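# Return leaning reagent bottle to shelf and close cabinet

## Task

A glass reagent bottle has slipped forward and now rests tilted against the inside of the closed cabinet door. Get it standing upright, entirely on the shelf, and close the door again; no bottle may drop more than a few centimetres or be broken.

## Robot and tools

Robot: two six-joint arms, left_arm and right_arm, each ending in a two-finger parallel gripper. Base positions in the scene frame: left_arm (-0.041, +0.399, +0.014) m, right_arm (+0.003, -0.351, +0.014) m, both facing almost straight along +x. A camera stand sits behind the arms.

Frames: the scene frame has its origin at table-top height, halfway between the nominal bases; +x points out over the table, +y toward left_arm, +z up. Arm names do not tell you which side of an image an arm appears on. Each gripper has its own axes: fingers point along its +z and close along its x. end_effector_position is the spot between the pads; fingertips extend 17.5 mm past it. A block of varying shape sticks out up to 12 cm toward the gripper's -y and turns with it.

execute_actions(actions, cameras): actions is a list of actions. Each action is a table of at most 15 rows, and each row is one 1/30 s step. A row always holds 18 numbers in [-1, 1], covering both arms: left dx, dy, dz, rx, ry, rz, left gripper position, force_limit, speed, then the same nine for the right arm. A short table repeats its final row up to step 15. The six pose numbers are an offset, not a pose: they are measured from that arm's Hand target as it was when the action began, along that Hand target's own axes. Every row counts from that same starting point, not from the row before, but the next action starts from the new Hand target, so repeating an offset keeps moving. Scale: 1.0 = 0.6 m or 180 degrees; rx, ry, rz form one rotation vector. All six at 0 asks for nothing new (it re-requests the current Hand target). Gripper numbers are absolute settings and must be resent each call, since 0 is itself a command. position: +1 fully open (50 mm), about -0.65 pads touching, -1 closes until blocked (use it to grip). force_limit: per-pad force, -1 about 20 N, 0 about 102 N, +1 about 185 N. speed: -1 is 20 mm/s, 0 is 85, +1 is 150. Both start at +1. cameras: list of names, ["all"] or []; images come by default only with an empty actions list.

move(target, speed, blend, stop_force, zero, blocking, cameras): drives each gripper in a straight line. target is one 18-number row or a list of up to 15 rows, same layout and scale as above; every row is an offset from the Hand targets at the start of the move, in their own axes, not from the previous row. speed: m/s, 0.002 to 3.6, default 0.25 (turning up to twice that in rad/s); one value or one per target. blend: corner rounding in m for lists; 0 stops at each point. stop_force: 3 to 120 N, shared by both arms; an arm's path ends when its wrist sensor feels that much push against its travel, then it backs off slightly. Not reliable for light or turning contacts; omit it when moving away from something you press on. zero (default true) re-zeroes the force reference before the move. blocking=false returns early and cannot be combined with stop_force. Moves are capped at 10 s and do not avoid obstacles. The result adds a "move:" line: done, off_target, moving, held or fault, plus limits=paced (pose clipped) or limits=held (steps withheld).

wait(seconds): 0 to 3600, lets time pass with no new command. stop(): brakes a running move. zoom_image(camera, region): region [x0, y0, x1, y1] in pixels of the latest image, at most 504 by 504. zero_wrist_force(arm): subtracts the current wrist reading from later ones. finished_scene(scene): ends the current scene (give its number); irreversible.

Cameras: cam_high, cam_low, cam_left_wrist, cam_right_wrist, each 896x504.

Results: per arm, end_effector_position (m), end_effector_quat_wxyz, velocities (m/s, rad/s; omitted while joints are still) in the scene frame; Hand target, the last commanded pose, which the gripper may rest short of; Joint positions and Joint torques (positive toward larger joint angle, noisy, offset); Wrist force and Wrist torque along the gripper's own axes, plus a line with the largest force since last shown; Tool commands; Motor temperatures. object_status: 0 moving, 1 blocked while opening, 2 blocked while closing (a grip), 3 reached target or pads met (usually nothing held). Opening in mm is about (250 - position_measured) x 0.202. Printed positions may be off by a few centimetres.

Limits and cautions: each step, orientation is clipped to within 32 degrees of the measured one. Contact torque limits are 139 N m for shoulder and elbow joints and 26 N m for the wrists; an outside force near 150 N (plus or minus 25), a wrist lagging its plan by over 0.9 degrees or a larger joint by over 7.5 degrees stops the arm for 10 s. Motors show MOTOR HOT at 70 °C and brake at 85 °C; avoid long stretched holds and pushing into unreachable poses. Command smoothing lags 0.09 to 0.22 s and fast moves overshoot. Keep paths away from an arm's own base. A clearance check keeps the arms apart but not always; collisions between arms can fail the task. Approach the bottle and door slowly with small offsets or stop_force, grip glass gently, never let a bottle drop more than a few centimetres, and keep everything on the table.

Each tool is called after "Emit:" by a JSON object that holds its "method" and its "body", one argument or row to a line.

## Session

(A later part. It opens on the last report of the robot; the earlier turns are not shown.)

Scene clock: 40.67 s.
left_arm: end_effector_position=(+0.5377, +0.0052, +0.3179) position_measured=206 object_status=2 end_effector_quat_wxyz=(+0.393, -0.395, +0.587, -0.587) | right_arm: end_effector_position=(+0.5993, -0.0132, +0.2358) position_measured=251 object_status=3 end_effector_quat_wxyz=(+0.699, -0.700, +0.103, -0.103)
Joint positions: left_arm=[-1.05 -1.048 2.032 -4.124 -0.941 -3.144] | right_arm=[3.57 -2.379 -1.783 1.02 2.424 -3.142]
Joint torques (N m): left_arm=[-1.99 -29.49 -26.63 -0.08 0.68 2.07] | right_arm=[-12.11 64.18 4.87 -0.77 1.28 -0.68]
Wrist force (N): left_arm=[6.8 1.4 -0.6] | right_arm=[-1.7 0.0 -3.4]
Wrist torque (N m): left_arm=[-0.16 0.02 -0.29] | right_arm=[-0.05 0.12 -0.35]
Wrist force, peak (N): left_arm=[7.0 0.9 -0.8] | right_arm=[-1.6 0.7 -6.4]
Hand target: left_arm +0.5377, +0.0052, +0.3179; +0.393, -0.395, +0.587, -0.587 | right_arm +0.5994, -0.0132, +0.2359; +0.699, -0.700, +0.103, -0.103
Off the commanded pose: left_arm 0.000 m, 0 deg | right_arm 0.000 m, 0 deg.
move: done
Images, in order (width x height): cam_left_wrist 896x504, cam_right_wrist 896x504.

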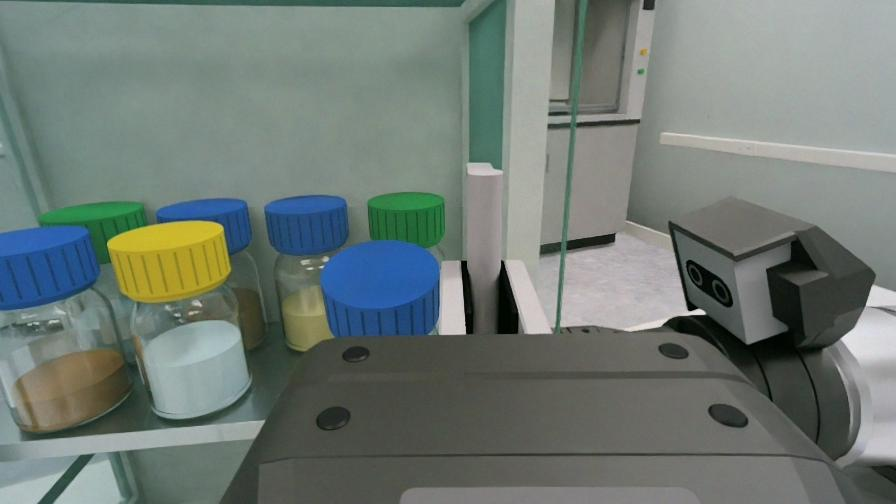

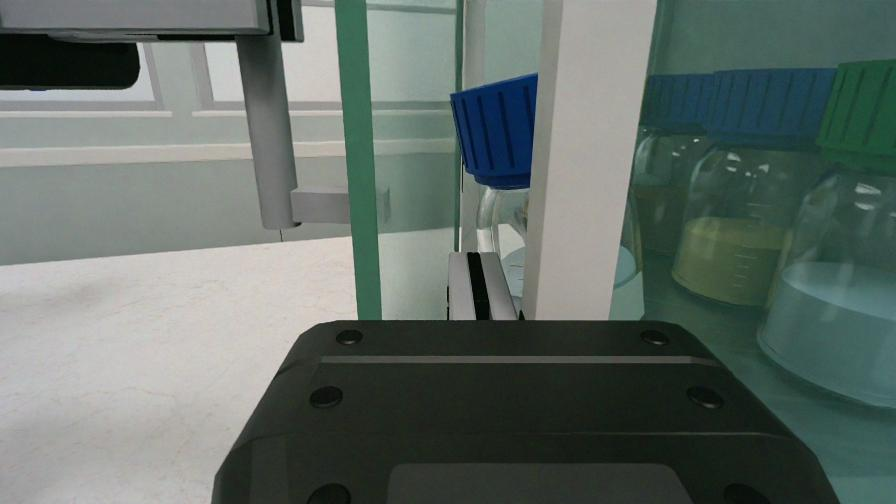

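Emit:
{"method": "move", "body": {
  "target": [
    [-0.0088,0,-0.0468,0,0.0315,0,-1,-0.5,-0.6,0,0,0,0,0,0,-1,-0.8,0],
    [-0.0226,0,-0.0925,0,0.063,0,-1,-0.5,-0.6,0,0,0,0,0,0,-1,-0.8,0],
    [-0.0408,0,-0.1366,0,0.0944,0,-1,-0.5,-0.6,0,0,0,0,0,0,-1,-0.8,0]
  ],
  "speed": [0.06,0.12,0.12],
  "blend": [0.01,0.01,0],
  "cameras": ["cam_right_wrist"]
}}

Scene clock: 44.17 s.
left_arm: end_effector_position=(+0.4712, +0.0590, +0.3180) position_measured=206 object_status=2 end_effector_quat_wxyz=(+0.302, -0.304, +0.639, -0.639) end_effector_velocity=(+0.000, +0.000, +0.000) end_effector_angular_velocity=(+0.000, +0.000, -0.003) | right_arm: end_effector_position=(+0.5994, -0.0132, +0.2359) position_measured=251 object_status=3 end_effector_quat_wxyz=(+0.699, -0.700, +0.103, -0.103)
Joint positions: left_arm=[-0.928 -1.186 2.301 -4.257 -1.36 -3.144] | right_arm=[3.57 -2.379 -1.783 1.019 2.424 -3.142]
Joint velocities: left_arm=[0.001 0 0 0 -0.005 0] | right_arm=[within noise]
Joint torques (N m): left_arm=[7.34 -46.21 -1.68 -6.1 -1.09 2.4] | right_arm=[-12.19 62.4 5.6 -0.94 1.24 -0.99]
Wrist force (N): left_arm=[0.5 2.1 -0.7] | right_arm=[-1.9 0.2 -3.1]
Wrist torque (N m): left_arm=[-0.28 0.06 -0.29] | right_arm=[-0.03 0.16 -0.35]
Wrist force, peak (N): left_arm=[16.7 1.9 -1.5] | right_arm=[-2.0 0.4 -3.4]
Hand target: left_arm +0.4712, +0.0590, +0.3180; +0.302, -0.304, +0.639, -0.639 | right_arm +0.5994, -0.0132, +0.2359; +0.699, -0.700, +0.103, -0.103
Off the commanded pose: left_arm 0.000 m, 0 deg | right_arm 0.000 m, 0 deg.
move: done

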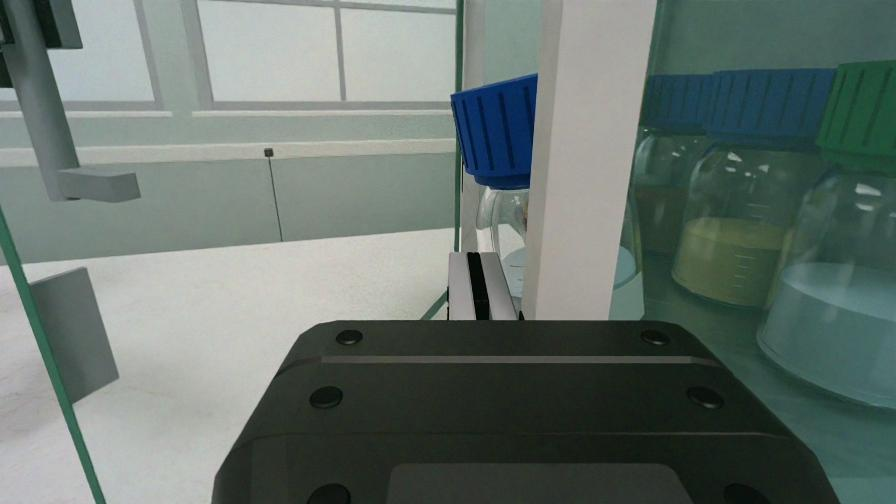

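Emit:
{"method": "move", "body": {
  "target": [
    [-0.018,0,-0.0779,0,0.0528,0,-1,-0.5,-0.6,-0.006,0,0.0035,0,0.0694,0,-1,-0.8,0],
    [-0.0485,0,-0.1517,0,0.1056,0,-1,-0.5,-0.6,-0.0111,0,0.0083,0,0.1389,0,-1,-0.8,0],
    [-0.0899,0,-0.2181,0,0.1572,0,-1,-0.5,-0.6,-0.0177,0,0.0205,0,0.2778,0,-1,-0.8,0],
    [-0.1414,0,-0.277,0,0.2089,0,-1,-0.5,-0.6,-0.0184,0,0.0343,0,0.4167,0,-1,-0.8,0]
  ],
  "speed": [0.14,0.14,0.18,0.18],
  "blend": [0.01,0.01,0.01,0],
  "cameras": ["cam_right_wrist","cam_left_wrist"]
}}

Scene clock: 50.00 s.
left_arm: end_effector_position=(+0.3963, +0.2299, +0.3178) position_measured=206 object_status=2 end_effector_quat_wxyz=(+0.080, -0.081, +0.702, -0.703) | right_arm: end_effector_position=(+0.5947, +0.0096, +0.2359) position_measured=251 object_status=3 end_effector_quat_wxyz=(+0.492, -0.492, +0.507, -0.508)
Joint positions: left_arm=[-0.167 -1.14 2.215 -4.22 -2.777 -3.146] | right_arm=[4.253 -2.338 -1.887 1.084 0.433 -3.142]
Joint torques (N m): left_arm=[13.09 -14.38 -28.8 4.93 4.82 -2.41] | right_arm=[11.73 29.55 22.29 -1.72 -1.02 1.55]
Wrist force (N): left_arm=[24.4 -6.1 -2.7] | right_arm=[-1.5 -0.6 -3.6]
Wrist torque (N m): left_arm=[-0.36 0.33 -0.27] | right_arm=[-0.06 0.20 -0.29]
Wrist force, peak (N): left_arm=[46.8 -4.8 -5.4] | right_arm=[-1.4 -1.7 -4.6]
Hand target: left_arm +0.3963, +0.2299, +0.3178; +0.080, -0.081, +0.702, -0.703 | right_arm +0.5947, +0.0096, +0.2359; +0.492, -0.492, +0.507, -0.508
Off the commanded pose: left_arm 0.000 m, 0 deg | right_arm 0.000 m, 0 deg.
move: done
Images, in order (width x height): cam_left_wrist 896x504, cam_right_wrist 896x504.

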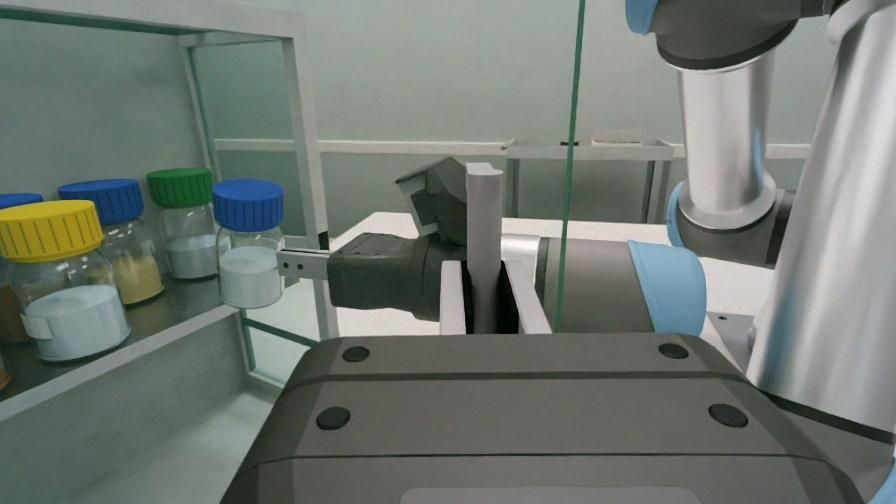

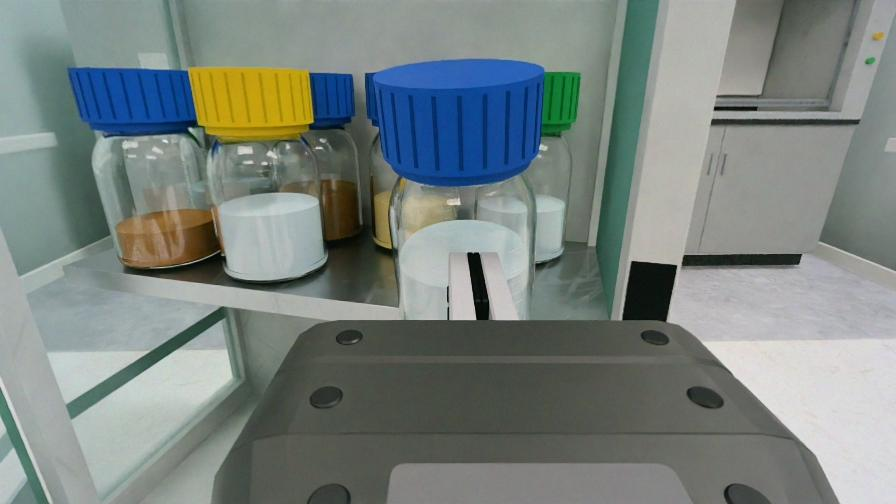

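Emit:
{"method": "move", "body": {
  "target": [0.001,0,0,0,0,0,-1,-0.5,-0.6,0,0,0.0867,0,0,0,-1,-0.8,0],
  "speed": 0.03,
  "cameras": ["cam_right_wrist","cam_left_wrist"]
}}

Scene clock: 55.73 s.
left_arm: end_effector_position=(+0.3957, +0.2297, +0.3178) position_measured=206 object_status=2 end_effector_quat_wxyz=(+0.080, -0.081, +0.702, -0.703) | right_arm: end_effector_position=(+0.6466, +0.0080, +0.2360) position_measured=251 object_status=3 end_effector_quat_wxyz=(+0.492, -0.492, +0.507, -0.508)
Joint positions: left_arm=[-0.168 -1.141 2.217 -4.221 -2.777 -3.146] | right_arm=[4.16 -2.382 -1.775 1.016 0.525 -3.142]
Joint torques (N m): left_arm=[-8.09 -43.34 0.96 -3.15 1.59 -1.61] | right_arm=[-12.98 32.43 21.73 -1.58 1.51 1.55]
Wrist force (N): left_arm=[-2.9 -4.8 -0.6] | right_arm=[-1.5 -1.2 -3.7]
Wrist torque (N m): left_arm=[-0.15 0.51 -0.26] | right_arm=[-0.12 0.19 -0.31]
Wrist force, peak (N): left_arm=[24.7 -6.2 -3.3] | right_arm=[-1.9 -1.2 -3.7]
Hand target: left_arm +0.3957, +0.2297, +0.3178; +0.080, -0.081, +0.702, -0.703 | right_arm +0.6467, +0.0080, +0.2359; +0.492, -0.492, +0.507, -0.508
Off the commanded pose: left_arm 0.000 m, 0 deg | right_arm 0.000 m, 0 deg.
move: done
Images, in order (width x height): cam_left_wrist 896x504, cam_right_wrist 896x504.

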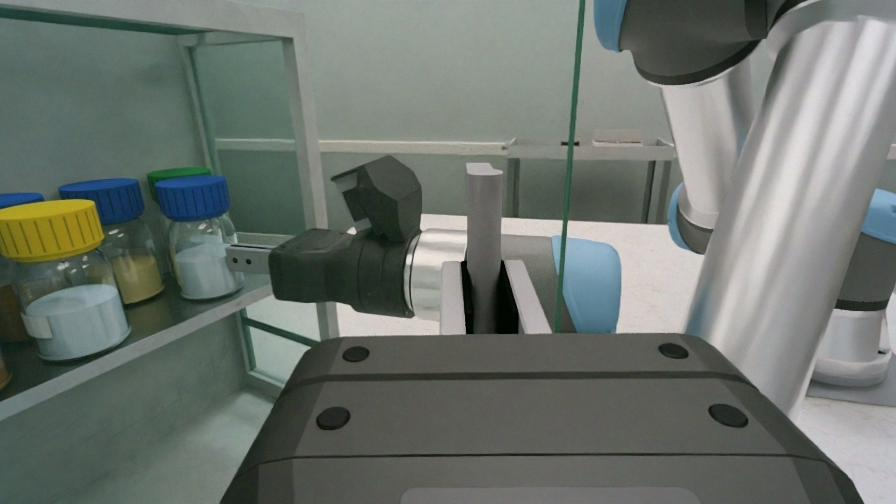

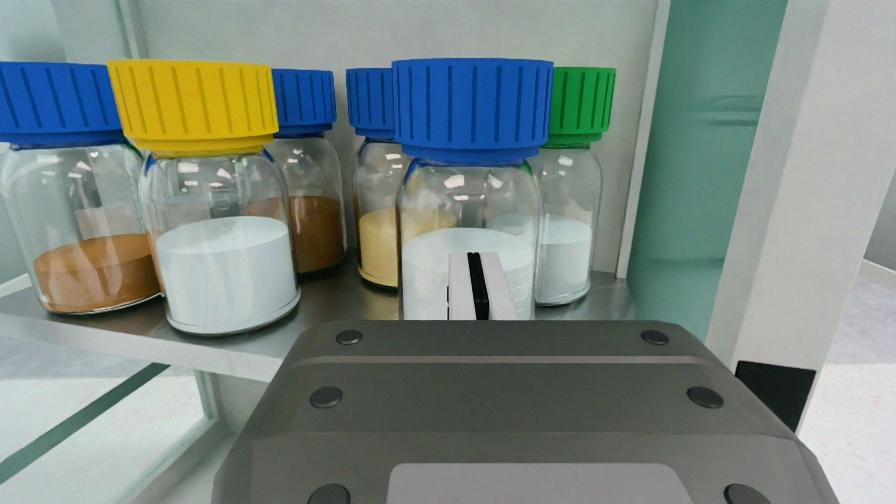

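Emit:
{"method": "zoom_image", "body": {
  "camera": "cam_left_wrist",
  "region": [30, 150, 300, 360]
}}

Scaled by 1.867.

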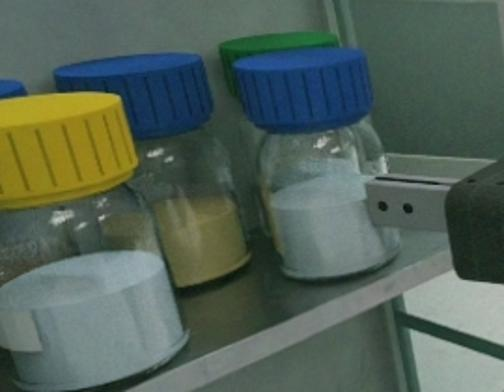

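Emit:
{"method": "move", "body": {
  "target": [
    [0,0,0,0,0,0,-1,-0.5,-0.6,0,0,-0.1333,0,0,0,-1,-0.8,0],
    [0.0044,0,0.0503,0,-0.0333,0,-1,-0.5,-0.6,0.2745,0,-0.2633,0,0,0,-1,-0.8,0],
    [0.0036,0,0.1008,0,-0.0667,0,-1,-0.5,-0.6,0.2745,0,-0.2633,0,0,0,-1,-0.8,0],
    [-0.0025,0,0.1509,0,-0.1,0,-1,-0.5,-0.6,0.2745,0,-0.2633,0,0,0,-1,-0.8,0],
    [-0.0138,0,0.2001,0,-0.1333,0,-1,-0.5,-0.6,0.2745,0,-0.2633,0,0,0,-1,-0.8,0],
    [-0.0302,0,0.2478,0,-0.1667,0,-1,-0.5,-0.6,0.2745,0,-0.2633,0,0,0,-1,-0.8,0],
    [-0.0515,0,0.2936,0,-0.2,0,-1,-0.5,-0.6,0.2745,0,-0.2633,0,0,0,-1,-0.8,0],
    [-0.0775,0,0.3369,0,-0.2333,0,-1,-0.5,-0.6,0.2745,0,-0.2633,0,0,0,-1,-0.8,0],
    [-0.1078,0,0.3772,0,-0.2667,0,-1,-0.5,-0.6,0.2745,0,-0.2633,0,0,0,-1,-0.8,0],
    [-0.1422,0,0.4141,0,-0.3,0,-1,-0.5,-0.6,0.2745,0,-0.2633,0,0,0,-1,-0.8,0],
    [-0.1608,0,0.4312,0,-0.3167,0,-1,-0.5,-0.6,0.2745,0,-0.2633,0,0,0,-1,-0.8,0]
  ],
  "speed": [0.2,0.35,0.15,0.15,0.15,0.15,0.15,0.15,0.15,0.12,0.06],
  "blend": [0.02,0.01,0.01,0.01,0.01,0.01,0.01,0.01,0.01,0.01,0],
  "cameras": ["cam_left_wrist","cam_right_wrist","cam_high"]
}}

Scene clock: 61.53 s.
left_arm: end_effector_position=(+0.5483, -0.0003, +0.3179) position_measured=206 object_status=2 end_effector_quat_wxyz=(+0.405, -0.407, +0.579, -0.579) | right_arm: end_effector_position=(+0.4838, -0.1517, +0.2360) position_measured=251 object_status=3 end_effector_quat_wxyz=(+0.492, -0.492, +0.507, -0.508)
Joint positions: left_arm=[-1.056 -1.025 1.985 -4.101 -0.894 -3.144] | right_arm=[4.35 -2.173 -2.457 1.489 0.335 -3.143]
Joint torques (N m): left_arm=[6.16 -30.22 -24.93 0.1 6.61 -2.27] | right_arm=[12.09 14.23 -6.75 3.51 -1.08 -1.68]
Wrist force (N): left_arm=[13.0 0.7 -1.3] | right_arm=[-1.4 -0.4 -2.6]
Wrist torque (N m): left_arm=[0.08 1.05 -0.27] | right_arm=[-0.04 0.16 -0.27]
Wrist force, peak (N): left_arm=[-39.4 9.5 2.9] | right_arm=[-3.5 -0.5 -3.1]
Hand target: left_arm +0.5484, -0.0003, +0.3179; +0.406, -0.407, +0.579, -0.579 | right_arm +0.4838, -0.1517, +0.2360; +0.492, -0.492, +0.507, -0.508
Off the commanded pose: left_arm 0.000 m, 0 deg | right_arm 0.000 m, 0 deg.
move: done
Images, in order (width x height): cam_high 896x504, cam_left_wrist 896x504, cam_right_wrist 896x504.

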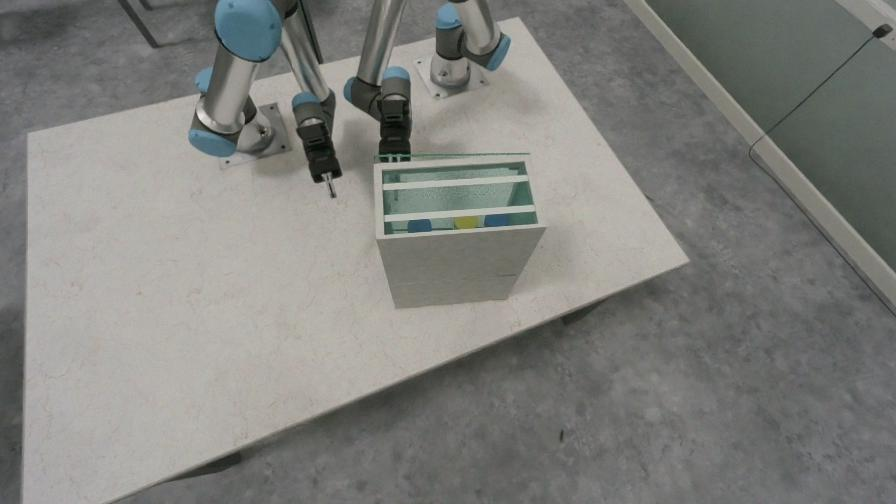

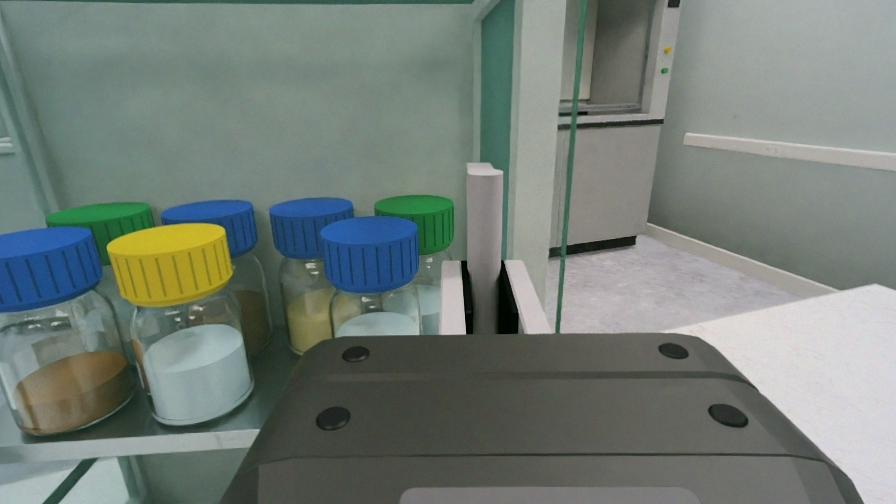

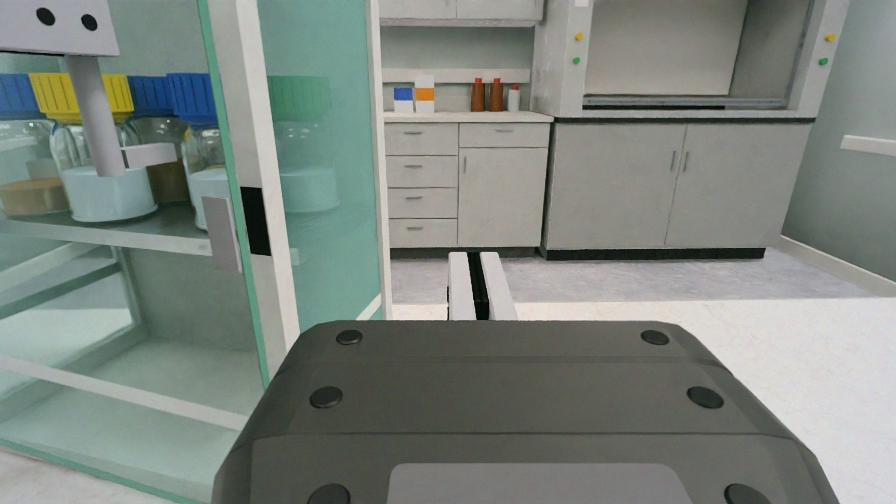

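Emit:
{"method": "move", "body": {
  "target": [
    [0.0027,0,0.0183,0,-0.0122,0,-1,-0.5,-0.6,0,0,0,0,0,0,-1,-0.8,0],
    [0.0033,0,0.0267,0,-0.0167,0,-1,-0.5,-0.6,0,0,0,0,0,0,-1,-0.8,0]
  ],
  "speed": [0.05,0.025],
  "blend": [0.003,0],
  "cameras": ["cam_left_wrist","cam_right_wrist"]
}}

Scene clock: 63.00 s.
left_arm: end_effector_position=(+0.5626, -0.0076, +0.3179) position_measured=206 object_status=2 end_effector_quat_wxyz=(+0.420, -0.422, +0.568, -0.568) | right_arm: end_effector_position=(+0.4838, -0.1517, +0.2360) position_measured=251 object_status=3 end_effector_quat_wxyz=(+0.492, -0.492, +0.507, -0.508)
Joint positions: left_arm=[-1.06 -0.992 1.92 -4.069 -0.837 -3.144] | right_arm=[4.35 -2.173 -2.457 1.489 0.335 -3.143]
Joint torques (N m): left_arm=[12.06 -30.56 -29.35 1.62 4.79 -2.31] | right_arm=[11.72 14.04 -7.09 3.32 -1.2 -1.65]
Wrist force (N): left_arm=[6.0 2.1 -16.1] | right_arm=[-1.4 -0.3 -2.5]
Wrist torque (N m): left_arm=[0.12 1.01 -0.26] | right_arm=[-0.02 0.16 -0.27]
Wrist force, peak (N): left_arm=[6.0 2.1 -16.1] | right_arm=[-1.8 -0.1 -2.8]
Hand target: left_arm +0.5627, -0.0076, +0.3179; +0.421, -0.422, +0.568, -0.568 | right_arm +0.4838, -0.1517, +0.2360; +0.492, -0.492, +0.507, -0.508
Off the commanded pose: left_arm 0.000 m, 0 deg | right_arm 0.000 m, 0 deg.
move: done

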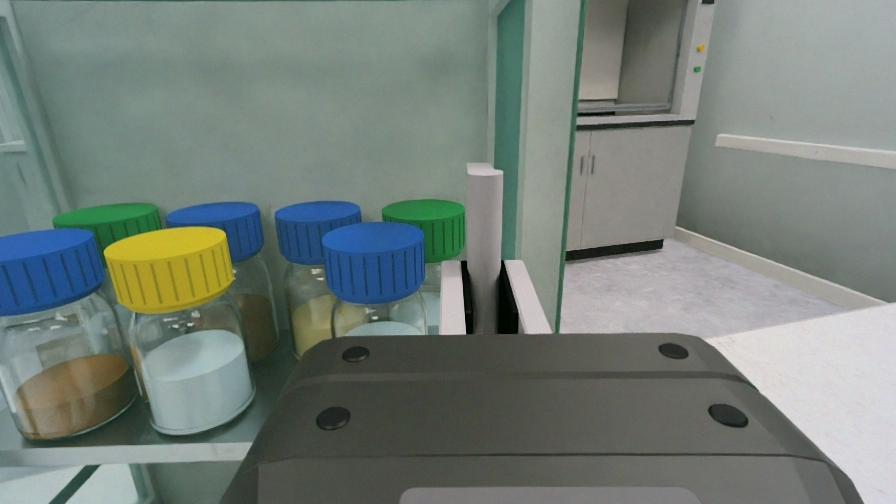

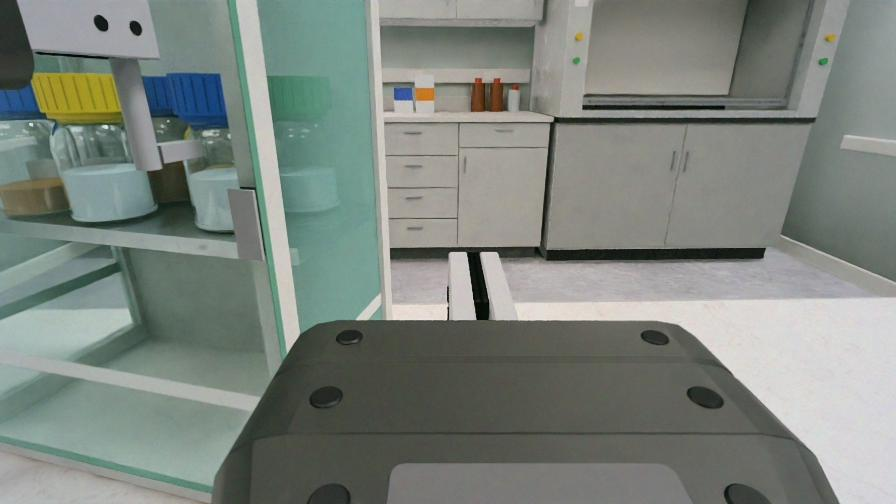

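Emit:
{"method": "move", "body": {
  "target": [
    [0,0,0,0,0,0,1,-0.5,-0.3,0,0,0,0,0,0,-1,-0.8,0],
    [0,0,-0.2,0,0,0,1,-0.5,-0.3,0,0,0,0,0,0,-1,-0.8,0]
  ],
  "speed": 0.2,
  "cameras": ["cam_left_wrist","cam_right_wrist"]
}}

Scene clock: 65.47 s.
left_arm: end_effector_position=(+0.4480, +0.0272, +0.3180) position_measured=3 object_status=3 end_effector_quat_wxyz=(+0.421, -0.422, +0.568, -0.568) | right_arm: end_effector_position=(+0.4838, -0.1517, +0.2360) position_measured=251 object_status=3 end_effector_quat_wxyz=(+0.492, -0.492, +0.507, -0.508)
Joint positions: left_arm=[-1.277 -1.15 2.231 -4.221 -0.62 -3.145] | right_arm=[4.35 -2.173 -2.457 1.489 0.335 -3.143]
Joint torques (N m): left_arm=[-8.28 -45.47 -0.74 -4.41 1.46 2.22] | right_arm=[12.14 14.22 -7.6 3.29 -1.03 -1.77]
Wrist force (N): left_arm=[-5.6 1.6 0.9] | right_arm=[-1.7 -0.4 -2.5]
Wrist torque (N m): left_arm=[0.01 0.87 -0.28] | right_arm=[-0.04 0.20 -0.27]
Wrist force, peak (N): left_arm=[5.4 2.4 -18.0] | right_arm=[-1.6 -0.2 -2.8]
Hand target: left_arm +0.4479, +0.0272, +0.3180; +0.421, -0.422, +0.568, -0.568 | right_arm +0.4838, -0.1517, +0.2360; +0.492, -0.492, +0.507, -0.508
Off the commanded pose: left_arm 0.000 m, 0 deg | right_arm 0.000 m, 0 deg.
move: done

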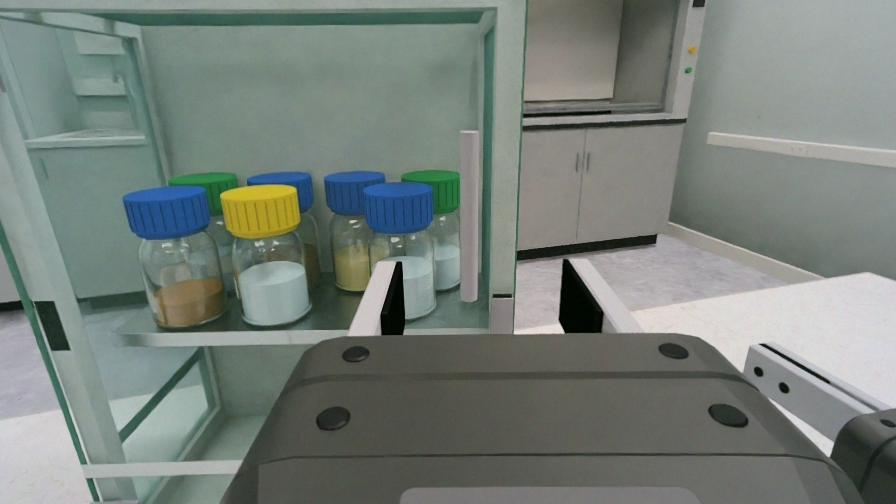

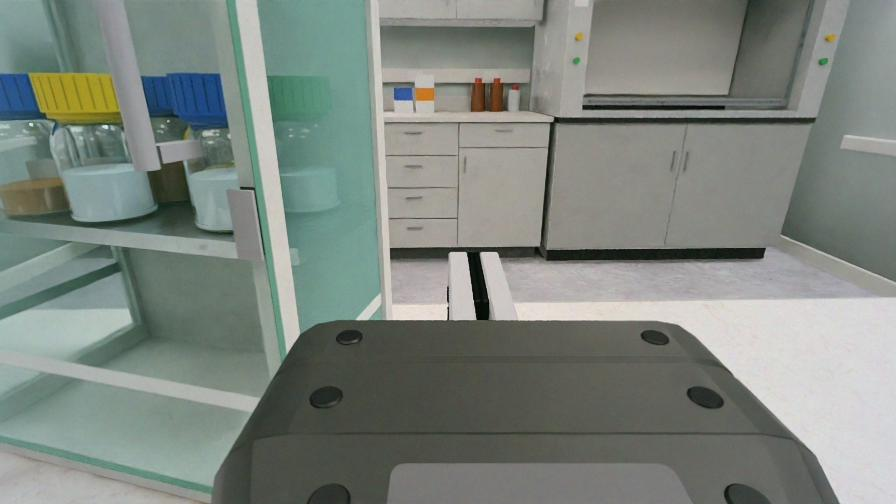

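Door is shut, the bottle stands upright and fully back on the shelf, and both grippers are clear.

Emit:
{"method": "finished_scene", "body": {
  "scene": 2
}}

The scene is finished: the task was done.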